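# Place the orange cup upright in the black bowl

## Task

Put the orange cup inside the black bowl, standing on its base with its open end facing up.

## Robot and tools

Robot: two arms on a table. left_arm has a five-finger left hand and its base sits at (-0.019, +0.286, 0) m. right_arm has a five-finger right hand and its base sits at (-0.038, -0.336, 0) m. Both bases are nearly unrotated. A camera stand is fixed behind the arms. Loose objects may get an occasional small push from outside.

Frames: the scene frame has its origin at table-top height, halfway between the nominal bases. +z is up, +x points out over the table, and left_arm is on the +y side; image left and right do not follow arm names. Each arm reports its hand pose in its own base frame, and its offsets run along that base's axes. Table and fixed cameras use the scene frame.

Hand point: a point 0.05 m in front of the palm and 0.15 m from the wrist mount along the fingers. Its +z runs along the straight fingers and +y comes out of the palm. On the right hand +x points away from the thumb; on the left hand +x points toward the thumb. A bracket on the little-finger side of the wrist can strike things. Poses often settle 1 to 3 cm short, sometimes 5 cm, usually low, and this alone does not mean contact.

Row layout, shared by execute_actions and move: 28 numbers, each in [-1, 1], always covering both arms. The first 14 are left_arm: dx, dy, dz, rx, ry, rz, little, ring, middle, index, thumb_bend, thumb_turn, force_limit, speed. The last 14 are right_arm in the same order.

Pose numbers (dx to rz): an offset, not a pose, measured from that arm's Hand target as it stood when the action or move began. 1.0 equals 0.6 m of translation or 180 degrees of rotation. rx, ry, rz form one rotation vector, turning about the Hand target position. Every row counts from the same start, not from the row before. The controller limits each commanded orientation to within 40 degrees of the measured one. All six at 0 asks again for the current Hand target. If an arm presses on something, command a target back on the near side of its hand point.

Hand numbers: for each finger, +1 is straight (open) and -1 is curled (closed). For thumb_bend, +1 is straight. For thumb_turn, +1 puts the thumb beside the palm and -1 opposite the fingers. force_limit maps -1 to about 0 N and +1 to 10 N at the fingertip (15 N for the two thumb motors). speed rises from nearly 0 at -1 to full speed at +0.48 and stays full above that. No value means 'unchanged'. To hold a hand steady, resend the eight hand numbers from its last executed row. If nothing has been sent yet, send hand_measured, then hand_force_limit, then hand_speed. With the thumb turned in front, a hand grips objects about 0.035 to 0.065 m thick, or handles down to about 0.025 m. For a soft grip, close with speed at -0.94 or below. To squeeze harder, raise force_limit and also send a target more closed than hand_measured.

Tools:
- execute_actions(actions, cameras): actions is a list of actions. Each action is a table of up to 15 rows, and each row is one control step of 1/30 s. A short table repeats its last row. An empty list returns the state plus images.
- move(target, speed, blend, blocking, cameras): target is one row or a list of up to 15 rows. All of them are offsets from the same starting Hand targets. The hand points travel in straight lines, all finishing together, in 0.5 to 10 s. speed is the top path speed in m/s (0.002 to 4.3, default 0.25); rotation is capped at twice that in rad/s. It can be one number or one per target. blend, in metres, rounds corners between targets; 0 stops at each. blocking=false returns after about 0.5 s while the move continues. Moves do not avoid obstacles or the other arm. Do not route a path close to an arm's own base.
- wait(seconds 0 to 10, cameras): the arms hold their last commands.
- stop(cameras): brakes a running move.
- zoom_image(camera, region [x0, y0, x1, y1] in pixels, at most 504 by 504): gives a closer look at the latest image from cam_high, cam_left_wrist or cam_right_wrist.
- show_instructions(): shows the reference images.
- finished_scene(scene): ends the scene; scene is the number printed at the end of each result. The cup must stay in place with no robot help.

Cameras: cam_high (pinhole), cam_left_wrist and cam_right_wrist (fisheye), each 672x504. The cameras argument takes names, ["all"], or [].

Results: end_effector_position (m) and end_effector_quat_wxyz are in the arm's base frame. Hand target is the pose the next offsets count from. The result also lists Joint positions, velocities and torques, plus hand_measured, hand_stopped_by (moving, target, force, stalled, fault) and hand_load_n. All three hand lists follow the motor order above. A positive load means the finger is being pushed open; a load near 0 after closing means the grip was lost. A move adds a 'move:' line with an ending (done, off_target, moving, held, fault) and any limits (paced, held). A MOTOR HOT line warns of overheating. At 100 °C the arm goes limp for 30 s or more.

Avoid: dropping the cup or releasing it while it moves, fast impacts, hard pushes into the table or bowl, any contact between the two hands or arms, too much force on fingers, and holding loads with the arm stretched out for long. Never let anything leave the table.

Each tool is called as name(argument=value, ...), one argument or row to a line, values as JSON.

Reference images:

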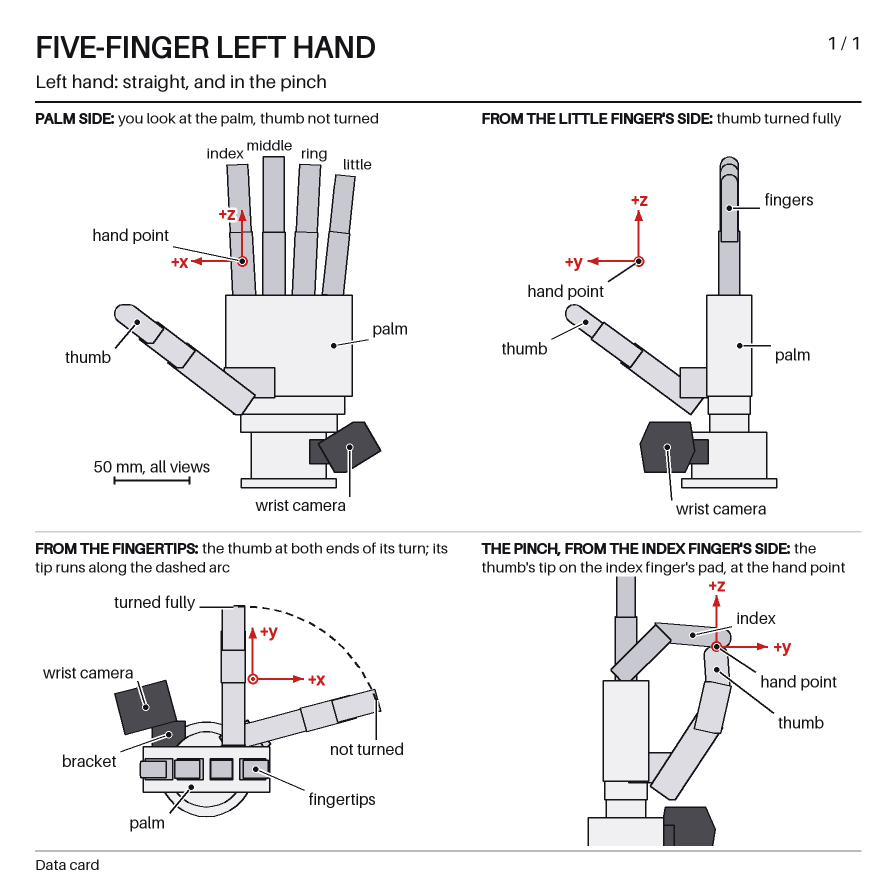

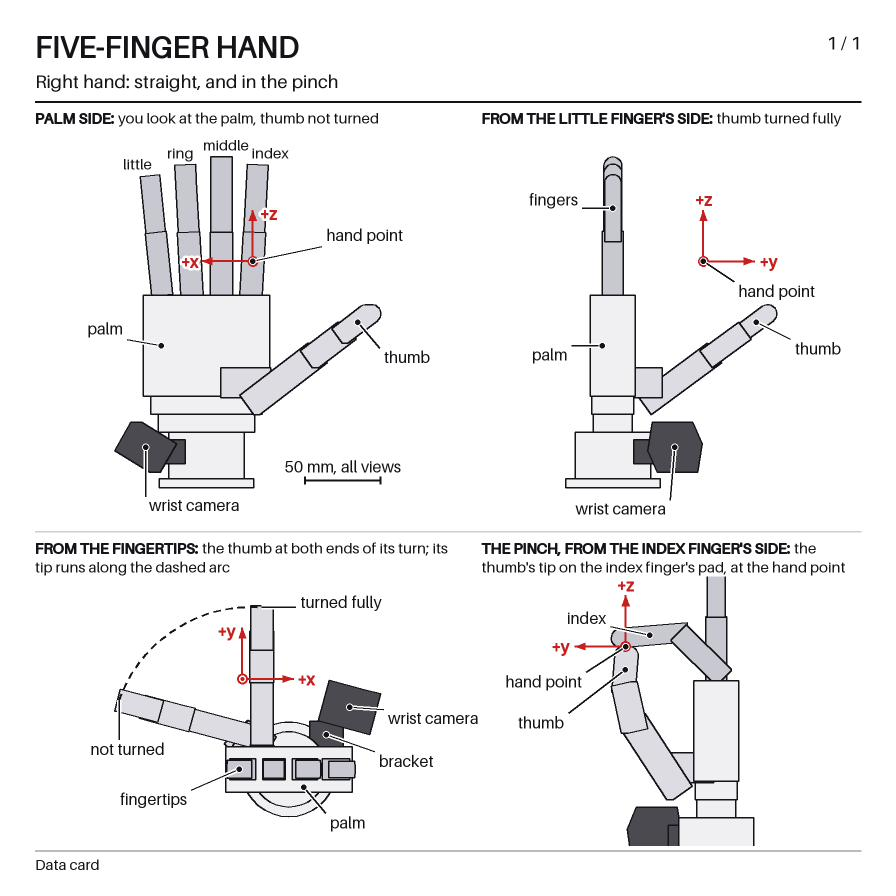

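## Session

execute_actions(
  actions=[],
)

zoom_image(
  camera="cam_high",
  region=[100, 40, 560, 400],
)

Scene clock: 0.00 s.
left_arm: end_effector_position=(+0.1549, -0.2921, +0.2067) hand_measured=(+1.000, +1.000, +1.000, +1.000, +1.000, +1.000) hand_load_n=(+0.5, +0.5, -0.5, +0.0, +0.0, +0.0) hand_stopped_by=(target, target, target, target, target, target) hand_force_limit=0.00 hand_speed=-0.80 end_effector_quat_wxyz=(-0.392, -0.093, +0.778, -0.483) | right_arm: end_effector_position=(+0.2946, +0.1223, +0.2185) hand_measured=(+1.000, +1.000, +1.000, +1.000, +1.000, +1.000) hand_load_n=(+0.0, +0.0, -0.5, +0.0, +0.0, +0.0) hand_stopped_by=(target, target, target, target, target, target) hand_force_limit=0.00 hand_speed=-0.80 end_effector_quat_wxyz=(+0.283, -0.215, +0.920, -0.164)
Joint positions: left_arm=[-0.504 1.414 0.943 -1.347 1.334 1.025] | right_arm=[0.481 0.712 0.759 -1.108 0.448 1.475]
Joint velocities: within noise
Joint torques (N m): no reading
Heat: left arm: hottest elbow 29 °C; right arm: hottest elbow 32 °C.
Hand target: left_arm +0.1610, -0.2955, +0.2133; -0.384, -0.085, +0.779, -0.489 | right_arm +0.2987, +0.1245, +0.2299; +0.293, -0.212, +0.918, -0.161

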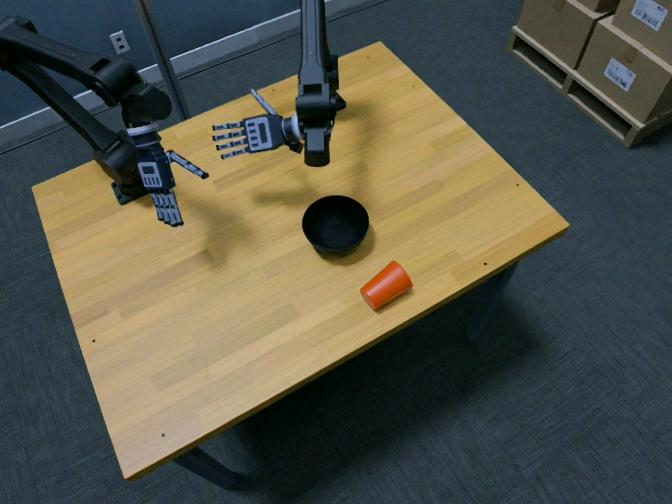

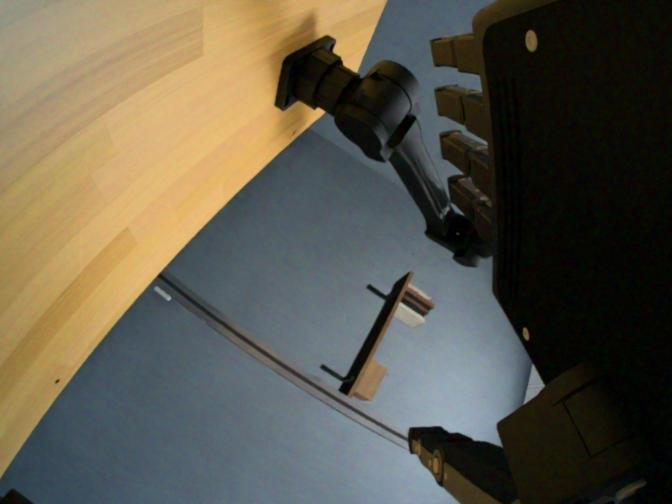

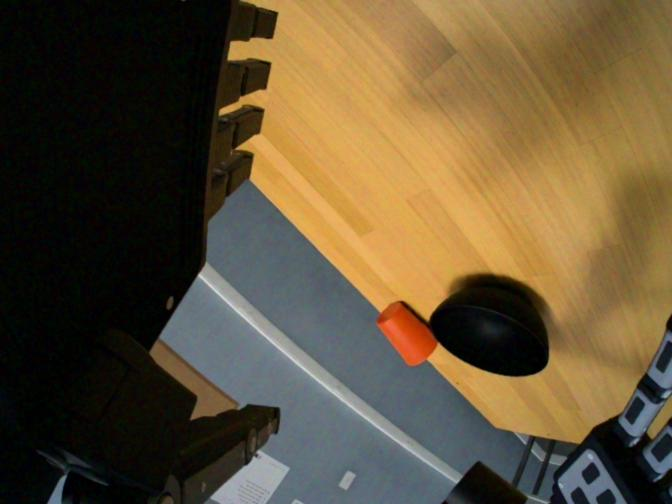

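Scaled by 1.096 from the camera's 672x504 image, which has a finer 960x720 frame.

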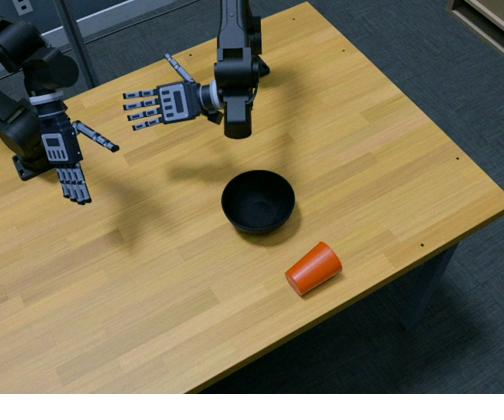

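zoom_image(
  camera="cam_high",
  region=[290, 185, 440, 325],
)

zoom_image(
  camera="cam_right_wrist",
  region=[350, 260, 570, 390],
)

Scaled by 3.360 from the camera's 672x504 image, which has a finer 960x720 frame.

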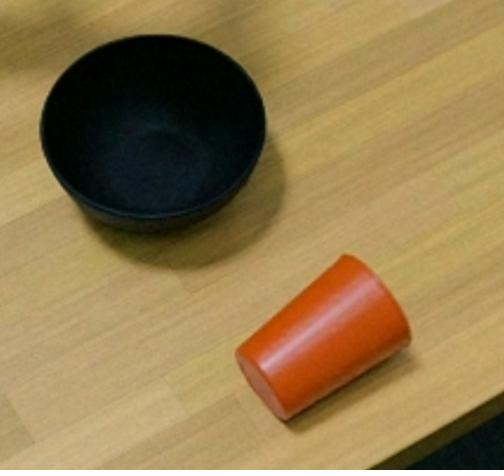

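Scaled by 2.291 from the camera's 672x504 image, which has a finer 960x720 frame.

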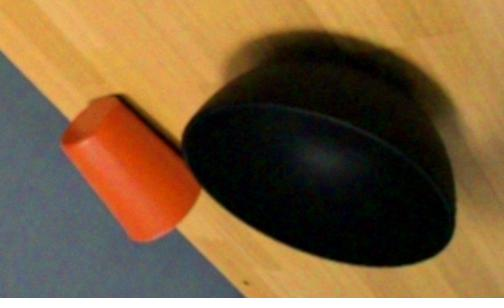

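move(
  target=[
    [0.8017, 0.2108, 0.06, 0.2123, -0.0903, 0.4537, 1, 1, 1, 1, 1, -1, -0.4, 0, 0, 0, 0, 0, 0, 0, 1, 1, 1, 1, 1, 1, 0, -0.8],
  ],
  speed=0.3,
  cameras=["cam_high", "cam_left_wrist"],
)

zoom_image(
  camera="cam_high",
  region=[320, 180, 470, 320],
)

Scene clock: 90.30 s.
left_arm: end_effector_position=(+0.6208, -0.1631, +0.2213) hand_measured=(+1.000, +1.000, +1.000, +1.000, +1.000, -1.000) hand_load_n=(-0.5, +0.0, -0.5, +0.0, -0.5, +0.0) hand_stopped_by=(target, target, target, target, target, target) hand_force_limit=-0.40 hand_speed=0.00 end_effector_quat_wxyz=(+0.154, -0.616, +0.692, -0.343) | right_arm: end_effector_position=(+0.2946, +0.1223, +0.2185) hand_measured=(+1.000, +1.000, +1.000, +1.000, +1.000, +1.000) hand_load_n=(+0.0, +0.0, +0.0, +0.0, +0.0, -0.5) hand_stopped_by=(target, target, target, target, target, target) hand_force_limit=0.00 hand_speed=-0.80 end_effector_quat_wxyz=(+0.283, -0.215, +0.920, -0.164)
Joint positions: left_arm=[-0.142 1.664 1.525 -0.68 0.193 -0.102] | right_arm=[0.481 0.712 0.759 -1.108 0.448 1.475]
Joint torques (N m): left_arm=[-0.67 -11.63 17.58 1.59 -0.05 -0.07] | right_arm=[0.56 -0.62 12.23 1.16 0.32 -0.08]
Heat: left arm: hottest elbow 38 °C; right arm: hottest elbow 41 °C.
Hand target: left_arm +0.6421, -0.1689, +0.2491; +0.169, -0.610, +0.684, -0.364 | right_arm +0.2987, +0.1245, +0.2299; +0.293, -0.212, +0.918, -0.161
Off the commanded pose: left_arm 0.036 m, 3 deg | right_arm 0.012 m, 1 deg.
move: off_target (left_arm, right_arm)
Images, in order (width x height): cam_high 672x504, cam_left_wrist 672x504.

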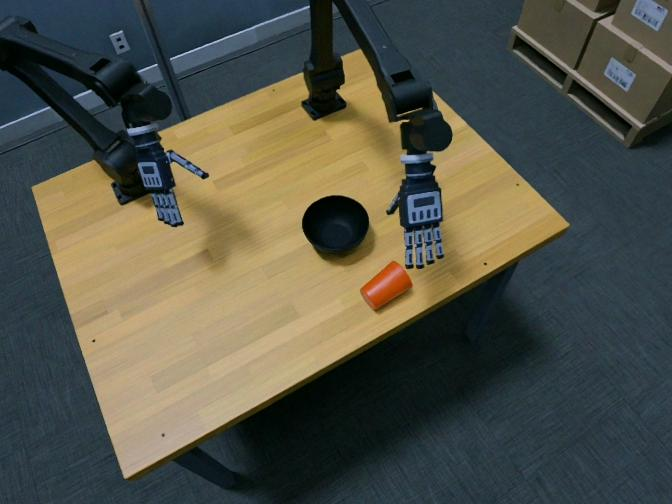

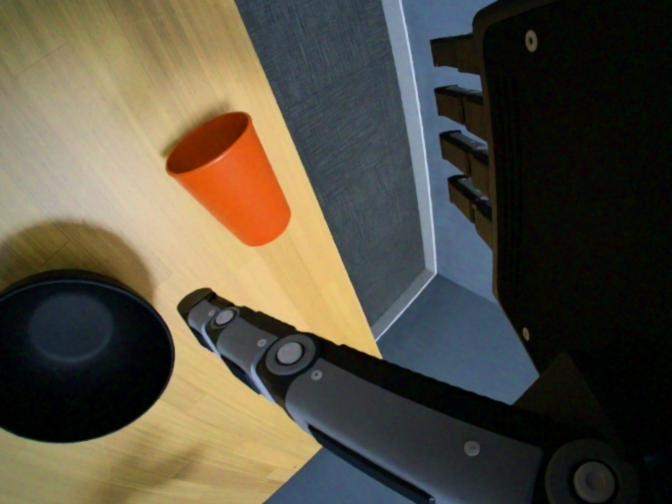

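Scaled by 3.360 from the camera's 672x504 image, which has a finer 960x720 frame.

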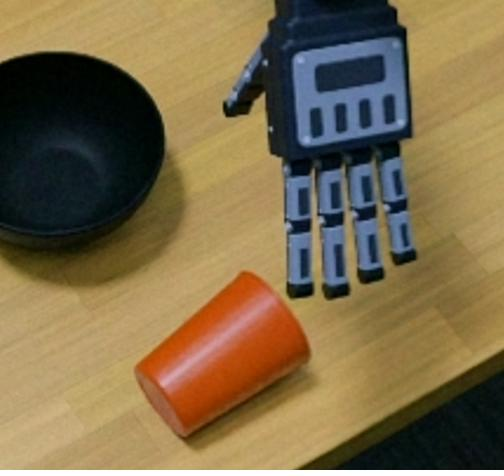

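move(
  target=[
    [0.0003, -0.001, -0.2652, 0, 0, 0, 1, 1, 1, 1, 1, -1, -0.4, 0, 0, 0, 0, 0, 0, 0, 1, 1, 1, 1, 1, 1, 0, -0.8],
  ],
  speed=0.15,
  cameras=["cam_high", "cam_left_wrist"],
)

zoom_image(
  camera="cam_high",
  region=[320, 180, 470, 320],
)

zoom_image(
  camera="cam_left_wrist",
  region=[160, 60, 530, 410],
)

Scene clock: 111.83 s.
left_arm: end_effector_position=(+0.6398, -0.1656, +0.0914) hand_measured=(+1.000, +1.000, +1.000, +1.000, +1.000, -1.000) hand_load_n=(+0.0, +0.0, +0.0, +0.0, +0.0, +0.0) hand_stopped_by=(target, target, target, target, target, target) hand_force_limit=-0.40 hand_speed=0.00 end_effector_quat_wxyz=(+0.168, -0.609, +0.687, -0.359) | right_arm: end_effector_position=(+0.2946, +0.1223, +0.2185) hand_measured=(+1.000, +1.000, +1.000, +1.000, +1.000, +1.000) hand_load_n=(+0.0, +0.0, +0.0, +0.0, +0.0, -0.5) hand_stopped_by=(target, target, target, target, target, target) hand_force_limit=0.00 hand_speed=-0.80 end_effector_quat_wxyz=(+0.283, -0.215, +0.920, -0.164)
Joint positions: left_arm=[-0.142 1.793 1.323 -0.304 0.192 -0.103] | right_arm=[0.481 0.712 0.759 -1.108 0.448 1.475]
Joint torques (N m): left_arm=[-0.73 -13.16 10.15 2.21 -0.06 -0.05] | right_arm=[0.67 -0.62 12.23 1.17 0.32 -0.08]
Heat: left arm: hottest elbow 40 °C; right arm: hottest elbow 42 °C.
Hand target: left_arm +0.6423, -0.1696, +0.0902; +0.169, -0.610, +0.684, -0.364 | right_arm +0.2987, +0.1245, +0.2299; +0.293, -0.212, +0.918, -0.161
Off the commanded pose: left_arm 0.005 m, 1 deg | right_arm 0.012 m, 1 deg.
move: off_target (right_arm)
Images, in order (width x height): cam_high 672x504, cam_left_wrist 672x504.

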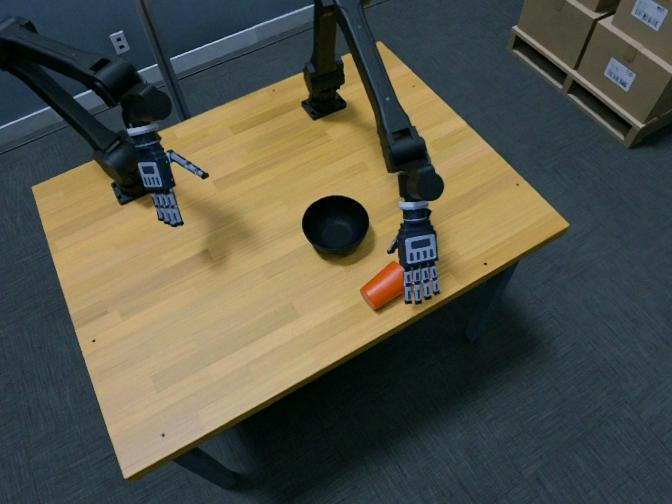

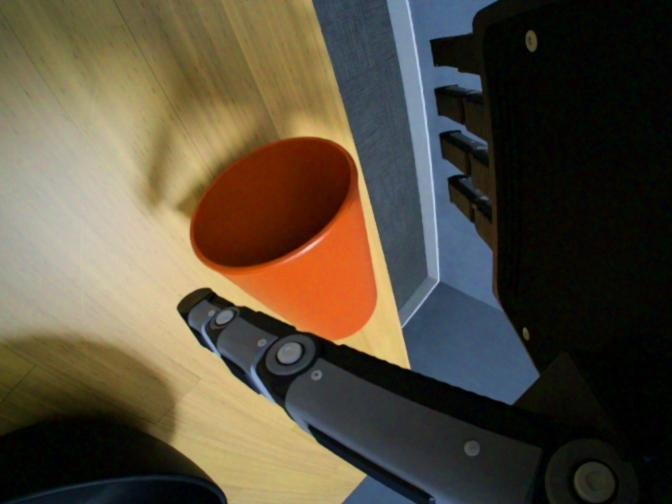

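Scaled by 3.360 from the camera's 672x504 image, which has a finer 960x720 frame.

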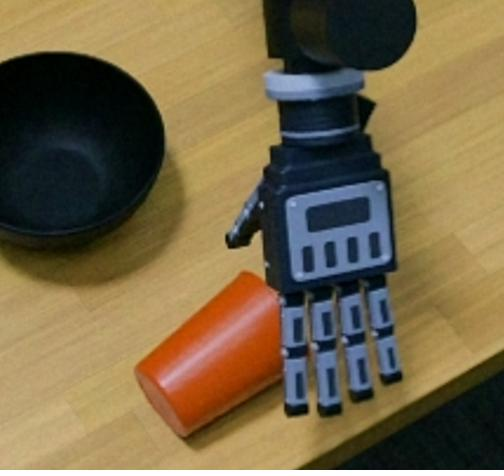

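Scaled by 1.362 from the camera's 672x504 image, which has a finer 960x720 frame.

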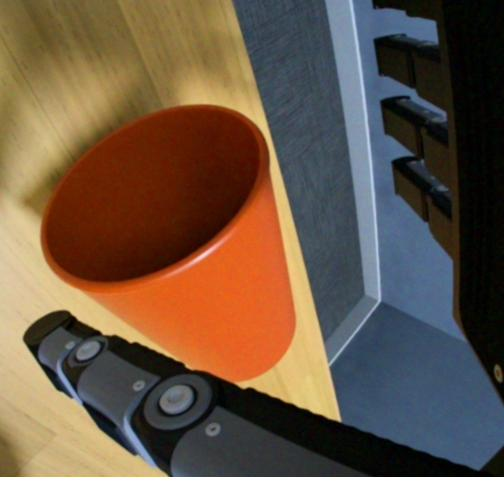

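move(
  target=[
    [0.0033, -0.005, -0.085, 0, 0, 0, 1, 1, 1, 1, 1, -1, -0.4, 0, 0, 0, 0, 0, 0, 0, 1, 1, 1, 1, 1, 1, 0, -0.8],
  ],
  speed=0.07,
  cameras=["cam_high", "cam_left_wrist"],
)

zoom_image(
  camera="cam_high",
  region=[320, 180, 470, 320],
)

zoom_image(
  camera="cam_left_wrist",
  region=[160, 60, 530, 410],
)

Scene clock: 132.90 s.
left_arm: end_effector_position=(+0.6436, -0.1657, +0.0431) hand_measured=(+1.000, +1.000, +1.000, +1.000, +1.000, -1.000) hand_load_n=(+0.0, +0.0, +0.0, +0.0, +0.0, +0.0) hand_stopped_by=(target, target, target, target, target, target) hand_force_limit=-0.40 hand_speed=0.00 end_effector_quat_wxyz=(+0.170, -0.610, +0.685, -0.360) | right_arm: end_effector_position=(+0.2946, +0.1223, +0.2185) hand_measured=(+1.000, +1.000, +1.000, +1.000, +1.000, +1.000) hand_load_n=(+0.0, +0.0, +0.0, +0.0, +0.0, +0.0) hand_stopped_by=(target, target, target, target, target, target) hand_force_limit=0.00 hand_speed=-0.80 end_effector_quat_wxyz=(+0.283, -0.215, +0.920, -0.164)
Joint positions: left_arm=[-0.142 1.863 1.279 -0.185 0.189 -0.106] | right_arm=[0.481 0.712 0.759 -1.108 0.448 1.475]
Joint torques (N m): left_arm=[-1.14 -13.16 9.5 2.21 -0.06 -0.06] | right_arm=[0.62 -0.62 12.22 1.14 0.32 -0.09]
Heat: left arm: hottest elbow 39 °C; right arm: hottest elbow 42 °C.
Hand target: left_arm +0.6441, -0.1725, +0.0389; +0.169, -0.610, +0.684, -0.364 | right_arm +0.2987, +0.1245, +0.2299; +0.293, -0.212, +0.918, -0.161
Off the commanded pose: left_arm 0.008 m, 0 deg | right_arm 0.012 m, 1 deg.
move: off_target (right_arm)
Images, in order (width x height): cam_high 672x504, cam_left_wrist 672x504.

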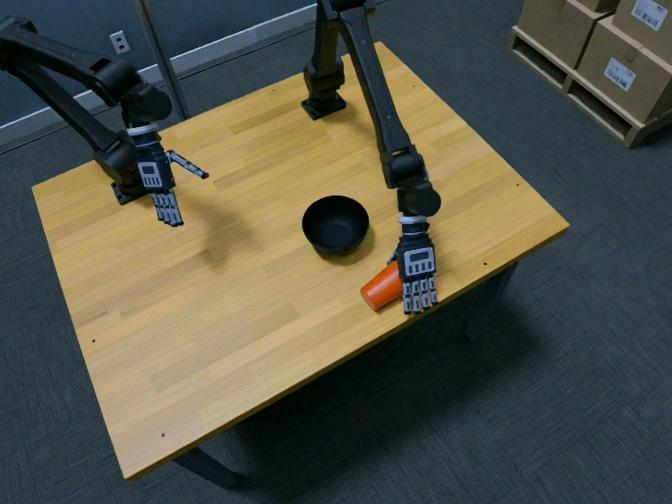

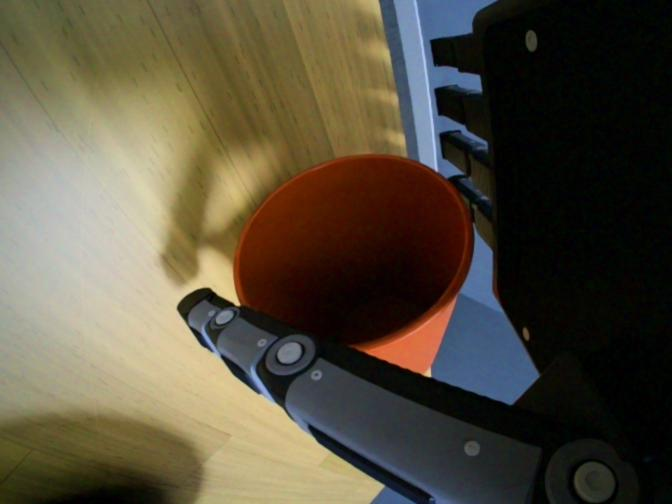

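Scaled by 3.360 from the camera's 672x504 image, which has a finer 960x720 frame.

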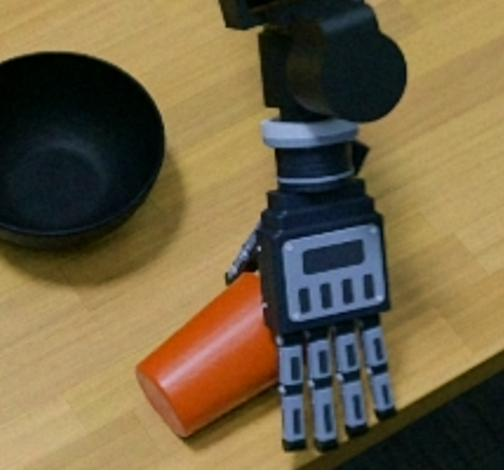

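Scaled by 1.362 from the camera's 672x504 image, which has a finer 960x720 frame.

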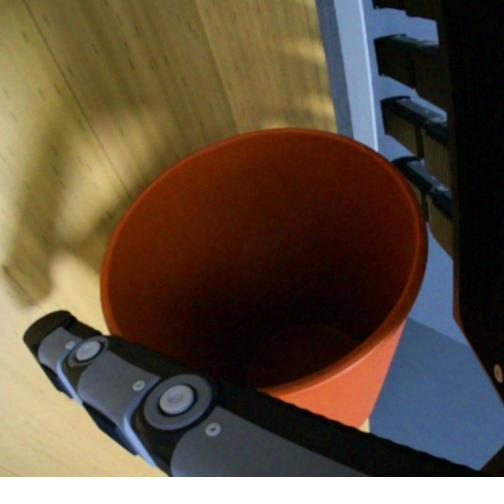

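move(
  target=[
    [0, 0, 0, 0, 0, 0, 1, 1, 0.5, 0.6, 1, -1, -0.35, -0.75, 0, 0, 0, 0, 0, 0, 1, 1, 1, 1, 1, 1, 0, -0.8],
    [0, 0, 0, 0, 0, 0, 1, 1, -0.5, -0.5, -0.5, -1, -0.35, -0.82, 0, 0, 0, 0, 0, 0, 1, 1, 1, 1, 1, 1, 0, -0.8],
  ],
  speed=0.07,
  cameras=["cam_high", "cam_left_wrist"],
)

zoom_image(
  camera="cam_high",
  region=[320, 180, 470, 320],
)

zoom_image(
  camera="cam_left_wrist",
  region=[160, 60, 530, 410],
)

Scene clock: 141.20 s.
left_arm: end_effector_position=(+0.6441, -0.1658, +0.0434) hand_measured=(+1.000, +1.000, +0.304, +0.404, +0.906, -1.000) hand_load_n=(+0.0, +0.0, +4.0, +4.5, +7.5, -0.5) hand_stopped_by=(target, target, force, force, force, target) hand_force_limit=-0.35 hand_speed=-0.82 end_effector_quat_wxyz=(+0.171, -0.610, +0.684, -0.361) | right_arm: end_effector_position=(+0.2946, +0.1223, +0.2185) hand_measured=(+1.000, +1.000, +1.000, +1.000, +1.000, +1.000) hand_load_n=(-0.5, +0.0, +0.0, +0.0, +0.0, +0.0) hand_stopped_by=(target, target, target, target, target, target) hand_force_limit=0.00 hand_speed=-0.80 end_effector_quat_wxyz=(+0.283, -0.215, +0.920, -0.164)
Joint positions: left_arm=[-0.142 1.863 1.279 -0.182 0.189 -0.107] | right_arm=[0.481 0.712 0.759 -1.108 0.448 1.475]
Joint torques (N m): left_arm=[-1.14 -13.1 9.48 2.13 -0.06 -0.04] | right_arm=[0.56 -0.62 12.22 1.16 0.32 -0.08]
Heat: left arm: hottest elbow 39 °C; right arm: hottest elbow 42 °C.
Hand target: left_arm +0.6441, -0.1725, +0.0389; +0.169, -0.610, +0.684, -0.364 | right_arm +0.2987, +0.1245, +0.2299; +0.293, -0.212, +0.918, -0.161
Off the commanded pose: left_arm 0.008 m, 0 deg | right_arm 0.012 m, 1 deg.
move: off_target (right_arm)
Images, in order (width x height): cam_high 672x504, cam_left_wrist 672x504.

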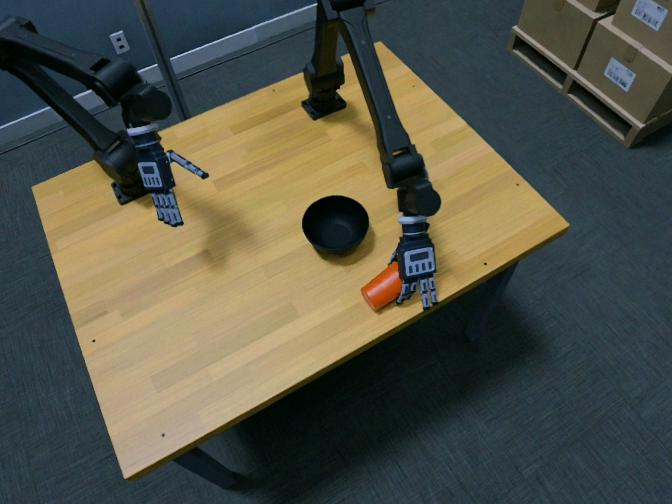

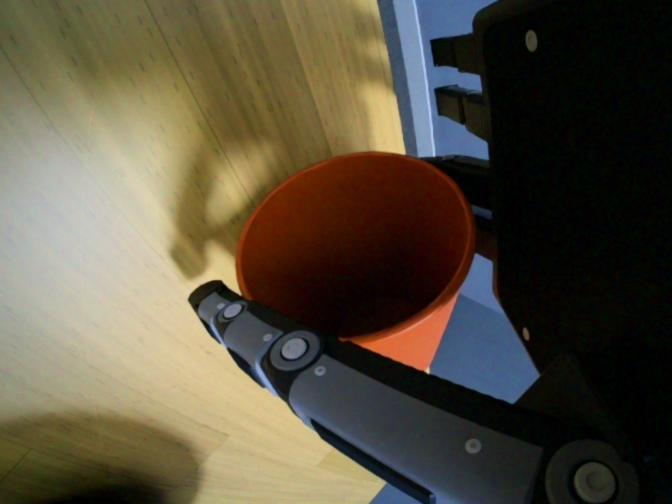

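Scaled by 3.360 from the camera's 672x504 image, which has a finer 960x720 frame.

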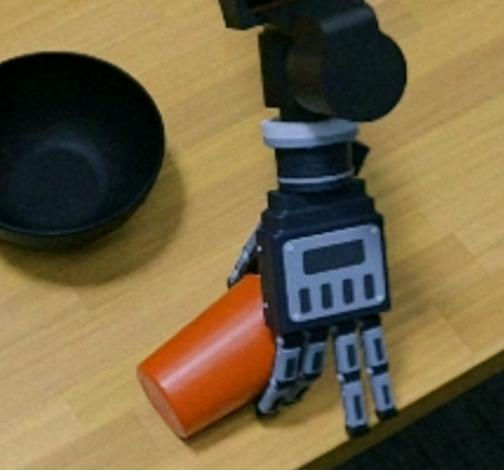

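Scaled by 1.362 from the camera's 672x504 image, which has a finer 960x720 frame.

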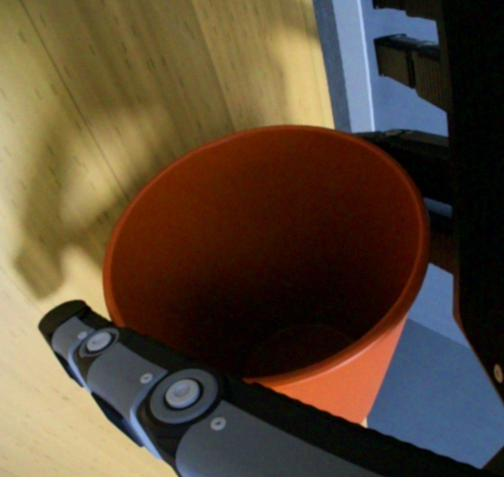

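move(
  target=[
    [0.035, -0.001, 0.0467, 0, 0, 0, 1, 1, -0.5, -0.5, -0.5, -1, -0.35, -0.82, 0, 0, 0, 0, 0, 0, 1, 1, 1, 1, 1, 1, 0, -0.8],
    [0.0355, 0.0015, 0.1038, 0, 0, 0, 1, 1, -0.5, -0.5, -0.5, -1, -0.35, -0.82, 0, 0, 0, 0, 0, 0, 1, 1, 1, 1, 1, 1, 0, -0.8],
  ],
  speed=0.05,
  blend=[0.008, 0],
  cameras=["cam_high", "cam_left_wrist"],
)

zoom_image(
  camera="cam_high",
  region=[320, 180, 470, 320],
)

zoom_image(
  camera="cam_left_wrist",
  region=[160, 60, 530, 410],
)

Scene clock: 154.80 s.
left_arm: end_effector_position=(+0.6388, -0.1651, +0.0570) hand_measured=(+1.000, +1.000, +0.304, +0.404, +0.906, -1.000) hand_load_n=(+0.0, +0.0, +4.5, +4.5, +7.5, -0.5) hand_stopped_by=(target, target, force, force, force, target) hand_force_limit=-0.35 hand_speed=-0.82 end_effector_quat_wxyz=(+0.148, -0.622, +0.692, -0.334) | right_arm: end_effector_position=(+0.2946, +0.1223, +0.2185) hand_measured=(+1.000, +1.000, +1.000, +1.000, +1.000, +1.000) hand_load_n=(+0.0, +0.0, +0.0, +0.0, +0.0, +0.0) hand_stopped_by=(target, target, target, target, target, target) hand_force_limit=0.00 hand_speed=-0.80 end_effector_quat_wxyz=(+0.283, -0.215, +0.920, -0.164)
Joint positions: left_arm=[-0.142 1.856 1.342 -0.328 0.189 -0.108] | right_arm=[0.481 0.712 0.759 -1.108 0.448 1.475]
Joint torques (N m): left_arm=[-0.56 -15.33 15.94 1.29 0.17 0.01] | right_arm=[0.56 -0.62 12.23 1.16 0.32 -0.09]
Heat: left arm: hottest elbow 39 °C; right arm: hottest elbow 43 °C.
Hand target: left_arm +0.6655, -0.1716, +0.1012; +0.169, -0.610, +0.684, -0.364 | right_arm +0.2987, +0.1245, +0.2299; +0.293, -0.212, +0.918, -0.161
Off the commanded pose: left_arm 0.052 m, 4 deg | right_arm 0.012 m, 1 deg.
move: off_target (left_arm, right_arm)
Images, in order (width x height): cam_high 672x504, cam_left_wrist 672x504.

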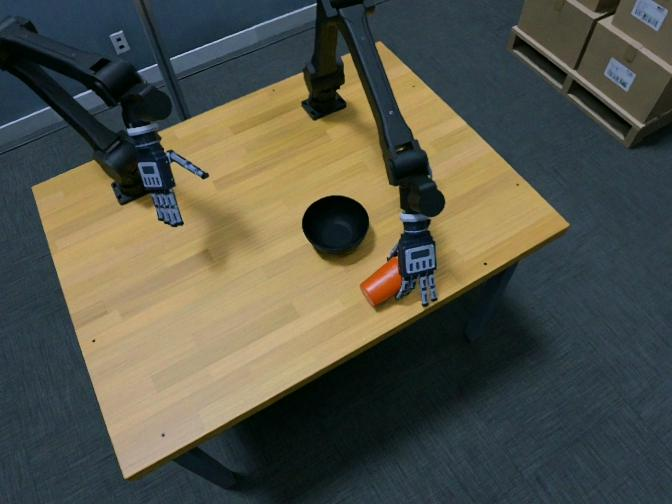

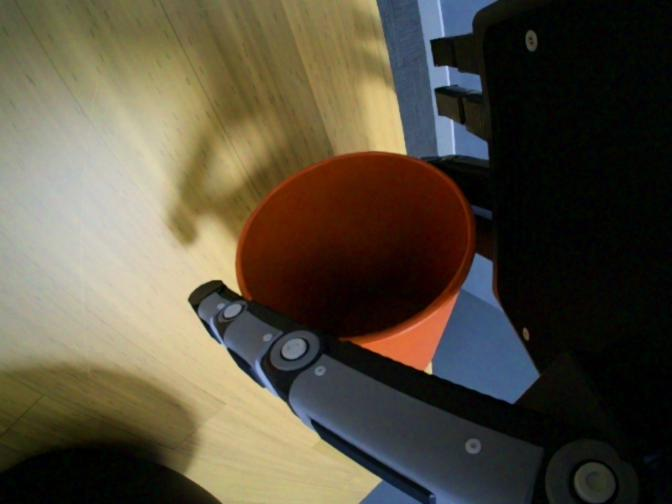

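Scaled by 3.360 from the camera's 672x504 image, which has a finer 960x720 frame.

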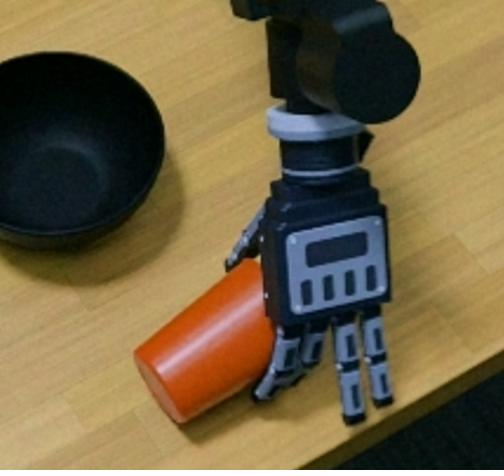

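Scaled by 1.362 from the camera's 672x504 image, which has a finer 960x720 frame.

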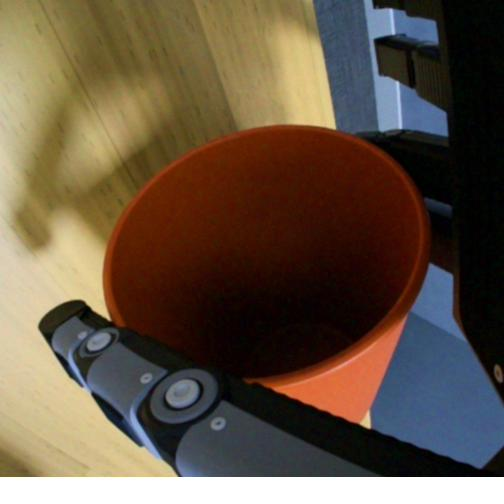

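move(
  target=[
    [-0.02, 0, 0.18, 0, 0, 0, 1, 1, -0.5, -0.5, -0.5, -1, -0.35, -0.82, 0, 0, 0, 0, 0, 0, 1, 1, 1, 1, 1, 1, 0, -0.8],
    [-0.3333, -0.0717, 0.2483, 0.4242, -0.2651, -0.3383, 1, 1, -0.5, -0.5, -0.5, -1, -0.35, -0.82, 0, 0, 0, 0, 0, 0, 1, 1, 1, 1, 1, 1, 0, -0.8],
  ],
  speed=[0.12, 0.22],
  blend=[0.03, 0],
  cameras=["cam_high", "cam_left_wrist"],
)

zoom_image(
  camera="cam_high",
  region=[270, 110, 430, 270],
)

Scene clock: 182.80 s.
left_arm: end_effector_position=(+0.4673, -0.2080, +0.2390) hand_measured=(+1.000, +1.000, +0.304, +0.404, +0.906, -1.000) hand_load_n=(+0.0, +0.0, +4.0, +4.5, +7.5, +0.0) hand_stopped_by=(target, target, force, force, force, target) hand_force_limit=-0.35 hand_speed=-0.82 end_effector_quat_wxyz=(+0.511, +0.174, +0.834, -0.111) | right_arm: end_effector_position=(+0.2946, +0.1223, +0.2185) hand_measured=(+1.000, +1.000, +1.000, +1.000, +1.000, +1.000) hand_load_n=(+0.0, +0.0, +0.0, +0.0, +0.0, +0.0) hand_stopped_by=(target, target, target, target, target, target) hand_force_limit=0.00 hand_speed=-0.80 end_effector_quat_wxyz=(+0.283, -0.215, +0.920, -0.164)
Joint positions: left_arm=[-0.586 1.145 0.84 -0.17 -0.148 1.487] | right_arm=[0.481 0.712 0.759 -1.108 0.448 1.475]
Joint torques (N m): left_arm=[-1.49 -6.83 11.04 2.59 -0.18 0.22] | right_arm=[0.67 -0.62 12.23 1.16 0.32 -0.09]
Heat: left arm: hottest elbow 44 °C; right arm: hottest elbow 43 °C.
Hand target: left_arm +0.4655, -0.2146, +0.2504; +0.525, +0.182, +0.823, -0.116 | right_arm +0.2987, +0.1245, +0.2299; +0.293, -0.212, +0.918, -0.161
Off the commanded pose: left_arm 0.013 m, 2 deg | right_arm 0.012 m, 1 deg.
move: off_target (left_arm, right_arm)
Images, in order (width x height): cam_high 672x504, cam_left_wrist 672x504.

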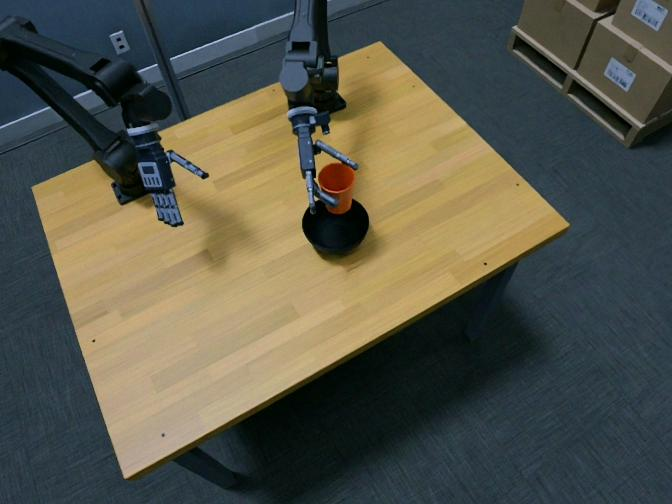

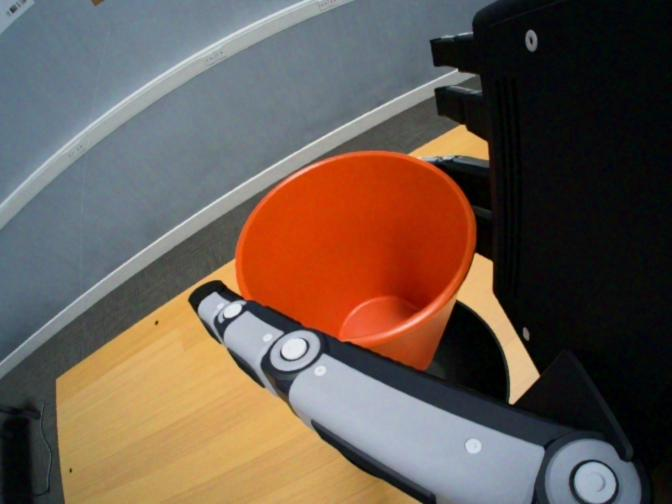

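Scaled by 3.150 from the camera's 672x504 image, which has a finer 960x720 frame.

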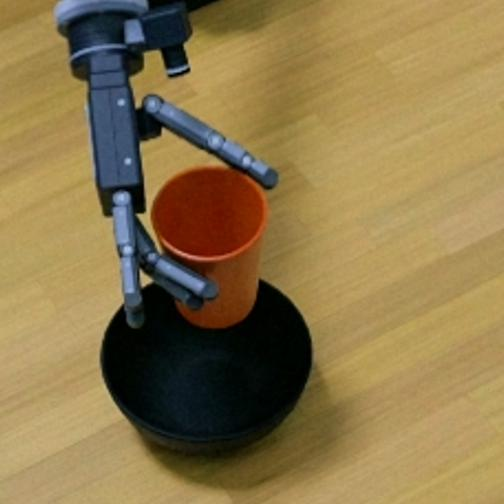

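move(
  target=[
    [-0.0242, 0.006, -0.0667, 0, 0, 0, 1, 1, -0.5, -0.5, -0.5, -1, -0.35, -0.82, 0, 0, 0, 0, 0, 0, 1, 1, 1, 1, 1, 1, 0, -0.8],
    [-0.0242, 0.006, -0.245, 0, 0, 0, 1, 1, -0.5, -0.5, -0.5, -1, -0.35, -0.82, 0, 0, 0, 0, 0, 0, 1, 1, 1, 1, 1, 1, 0, -0.8],
  ],
  speed=0.1,
  blend=[0.02, 0],
  cameras=["cam_high", "cam_left_wrist"],
)

zoom_image(
  camera="cam_high",
  region=[270, 130, 430, 290],
)

Scene clock: 200.37 s.
left_arm: end_effector_position=(+0.4517, -0.2031, +0.1007) hand_measured=(+1.000, +1.000, +0.304, +0.404, +0.906, -1.000) hand_load_n=(+0.0, +0.0, +4.5, +5.0, +7.5, +0.0) hand_stopped_by=(target, target, force, force, force, target) hand_force_limit=-0.35 hand_speed=-0.82 end_effector_quat_wxyz=(+0.519, +0.175, +0.829, -0.112) | right_arm: end_effector_position=(+0.2946, +0.1223, +0.2185) hand_measured=(+1.000, +1.000, +1.000, +1.000, +1.000, +1.000) hand_load_n=(+0.0, +0.0, -0.5, +0.0, +0.0, +0.0) hand_stopped_by=(target, target, target, target, target, target) hand_force_limit=0.00 hand_speed=-0.80 end_effector_quat_wxyz=(+0.283, -0.215, +0.920, -0.164)
Joint positions: left_arm=[-0.599 1.34 0.561 0.321 -0.159 1.488] | right_arm=[0.481 0.712 0.759 -1.108 0.448 1.475]
Joint torques (N m): left_arm=[-1.67 -5.89 8.81 2.54 -0.28 0.16] | right_arm=[0.56 -0.62 12.22 1.16 0.32 -0.08]
Heat: left arm: hottest elbow 41 °C; right arm: hottest elbow 43 °C.
Hand target: left_arm +0.4509, -0.2109, +0.1033; +0.525, +0.182, +0.823, -0.116 | right_arm +0.2987, +0.1245, +0.2299; +0.293, -0.212, +0.918, -0.161
Off the commanded pose: left_arm 0.008 m, 1 deg | right_arm 0.012 m, 1 deg.
move: off_target (right_arm)
Images, in order (width x height): cam_high 672x504, cam_left_wrist 672x504.

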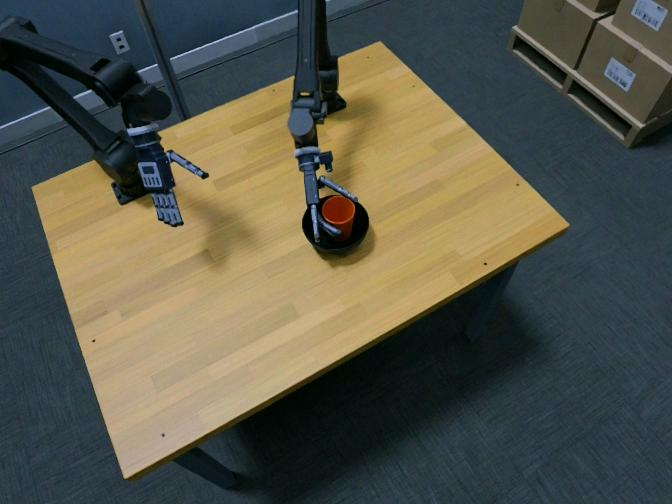

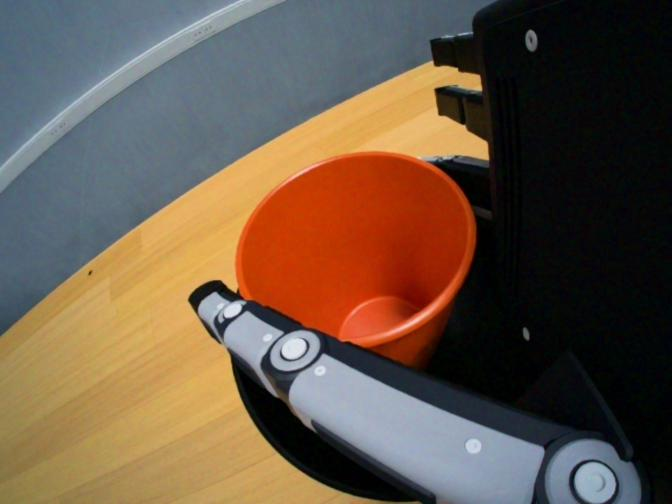

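Scaled by 3.150 from the camera's 672x504 image, which has a finer 960x720 frame.

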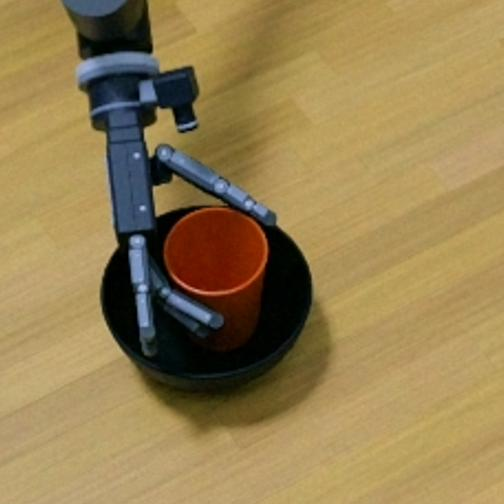

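move(
  target=[
    [-0.005, -0.0167, -0.0133, 0, 0, 0, 1, 1, -0.5, -0.5, -0.5, -1, -0.35, -0.82, 0, 0, 0, 0, 0, 0, 1, 1, 1, 1, 1, 1, 0, -0.8],
    [-0.005, -0.0167, -0.035, 0, 0, 0, 1, 1, -0.5, -0.5, -0.5, -1, -0.35, -0.82, 0, 0, 0, 0, 0, 0, 1, 1, 1, 1, 1, 1, 0, -0.8],
  ],
  speed=[0.06, 0.03],
  blend=[0.004, 0],
  cameras=["cam_high", "cam_left_wrist"],
)

zoom_image(
  camera="cam_high",
  region=[270, 130, 430, 290],
)

Scene clock: 206.10 s.
left_arm: end_effector_position=(+0.4530, -0.2159, +0.0913) hand_measured=(+1.000, +1.000, +0.304, +0.404, +0.906, -1.000) hand_load_n=(+0.0, +0.0, +4.0, +4.5, +8.0, -0.5) hand_stopped_by=(target, target, force, force, force, target) hand_force_limit=-0.35 hand_speed=-0.82 end_effector_quat_wxyz=(+0.530, +0.178, +0.822, -0.113) | right_arm: end_effector_position=(+0.2946, +0.1223, +0.2185) hand_measured=(+1.000, +1.000, +1.000, +1.000, +1.000, +1.000) hand_load_n=(+0.0, +0.0, +0.0, +0.0, +0.0, +0.0) hand_stopped_by=(target, target, target, target, target, target) hand_force_limit=0.00 hand_speed=-0.80 end_effector_quat_wxyz=(+0.283, -0.215, +0.920, -0.164)
Joint positions: left_arm=[-0.629 1.396 0.555 0.407 -0.187 1.488] | right_arm=[0.481 0.712 0.759 -1.108 0.448 1.475]
Joint torques (N m): left_arm=[-1.61 -5.42 7.69 2.43 -0.19 0.04] | right_arm=[0.62 -0.62 12.22 1.16 0.32 -0.08]
Heat: left arm: hottest elbow 41 °C; right arm: hottest elbow 43 °C.
Hand target: left_arm +0.4479, -0.2211, +0.0823; +0.525, +0.182, +0.823, -0.116 | right_arm +0.2987, +0.1245, +0.2299; +0.293, -0.212, +0.918, -0.161
Off the commanded pose: left_arm 0.011 m, 1 deg | right_arm 0.012 m, 1 deg.
move: off_target (left_arm, right_arm)
Images, in order (width x height): cam_high 672x504, cam_left_wrist 672x504.

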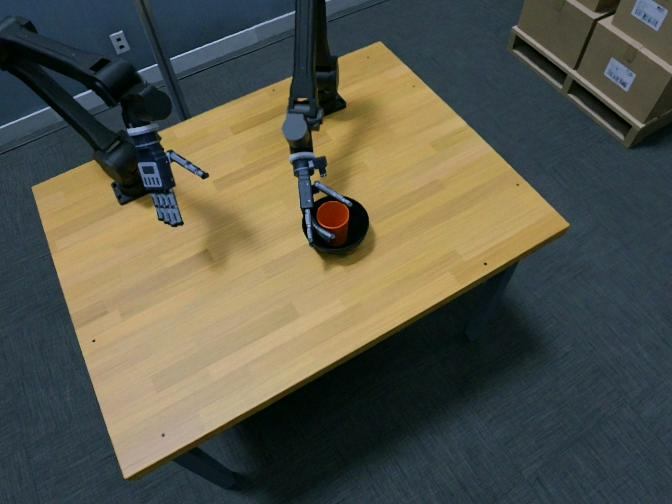

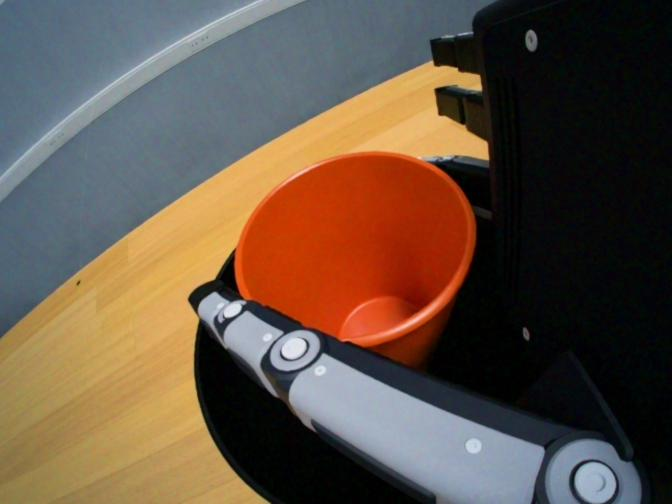

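Scaled by 3.150 from the camera's 672x504 image, which has a finer 960x720 frame.

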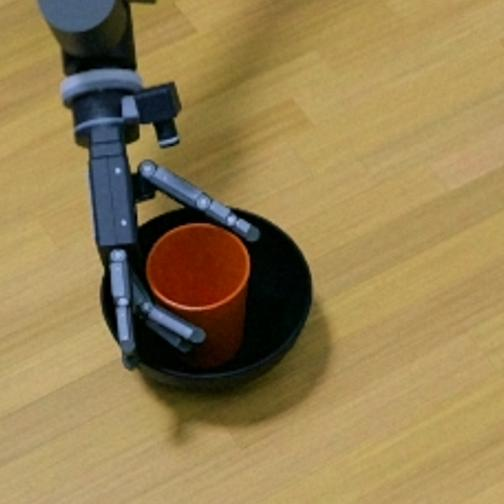

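move(
  target=[
    [-0.0083, 0.0267, 0.005, 0, 0, 0, 1, 1, -0.5, -0.5, -0.5, -1, -0.35, -0.82, 0, 0, 0, 0, 0, 0, 1, 1, 1, 1, 1, 1, 0, -0.8],
  ],
  speed=0.03,
  cameras=["cam_high", "cam_left_wrist"],
)

zoom_image(
  camera="cam_high",
  region=[270, 130, 430, 290],
)

Scene clock: 217.33 s.
left_arm: end_effector_position=(+0.4452, -0.2149, +0.0903) hand_measured=(+1.000, +1.000, +0.304, +0.404, +0.906, -1.000) hand_load_n=(+0.0, +0.0, +4.0, +5.0, +8.0, +0.0) hand_stopped_by=(target, target, force, force, force, target) hand_force_limit=-0.35 hand_speed=-0.82 end_effector_quat_wxyz=(+0.528, +0.184, +0.820, -0.122) | right_arm: end_effector_position=(+0.2946, +0.1223, +0.2185) hand_measured=(+1.000, +1.000, +1.000, +1.000, +1.000, +1.000) hand_load_n=(+0.0, +0.0, +0.0, +0.0, +0.0, -0.5) hand_stopped_by=(target, target, target, target, target, target) hand_force_limit=0.00 hand_speed=-0.80 end_effector_quat_wxyz=(+0.283, -0.215, +0.920, -0.164)
Joint positions: left_arm=[-0.629 1.375 0.531 0.413 -0.165 1.489] | right_arm=[0.481 0.712 0.759 -1.108 0.448 1.475]
Joint torques (N m): left_arm=[0.85 -6.53 7.01 1.88 -0.02 0.13] | right_arm=[0.67 -0.62 12.21 1.16 0.32 -0.09]
Heat: left arm: hottest elbow 40 °C; right arm: hottest elbow 44 °C.
Hand target: left_arm +0.4428, -0.2050, +0.0852; +0.525, +0.182, +0.823, -0.116 | right_arm +0.2987, +0.1245, +0.2299; +0.293, -0.212, +0.918, -0.161
Off the commanded pose: left_arm 0.011 m, 1 deg | right_arm 0.012 m, 1 deg.
move: off_target (left_arm, right_arm)
Images, in order (width x height): cam_high 672x504, cam_left_wrist 672x504.

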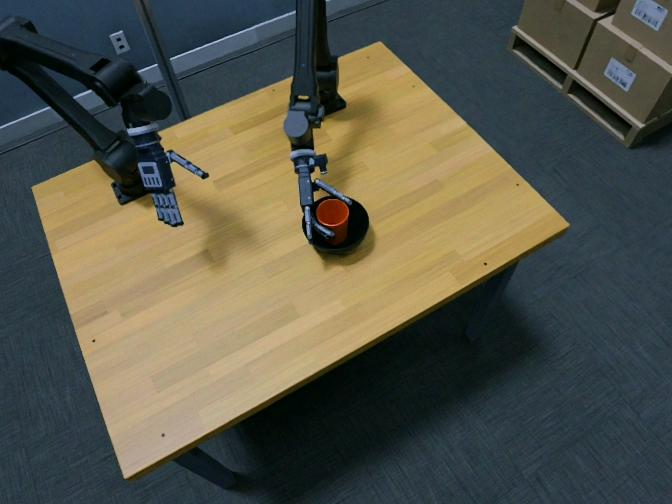

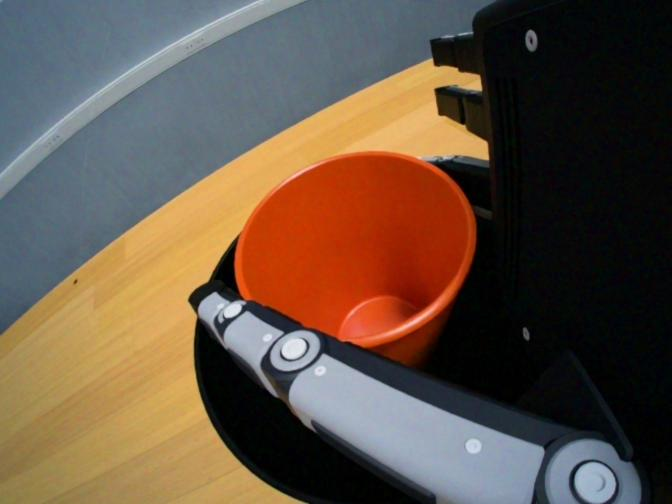

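Scaled by 3.150 from the camera's 672x504 image, which has a finer 960x720 frame.

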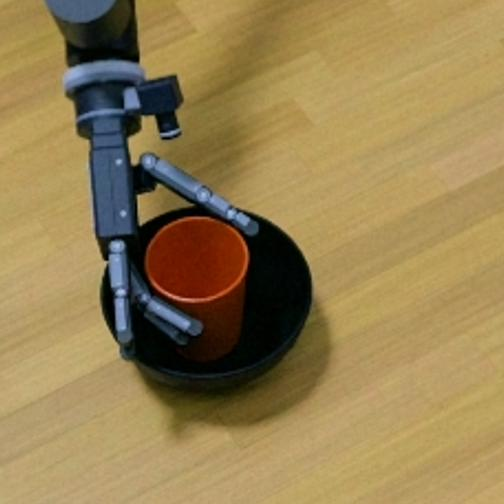

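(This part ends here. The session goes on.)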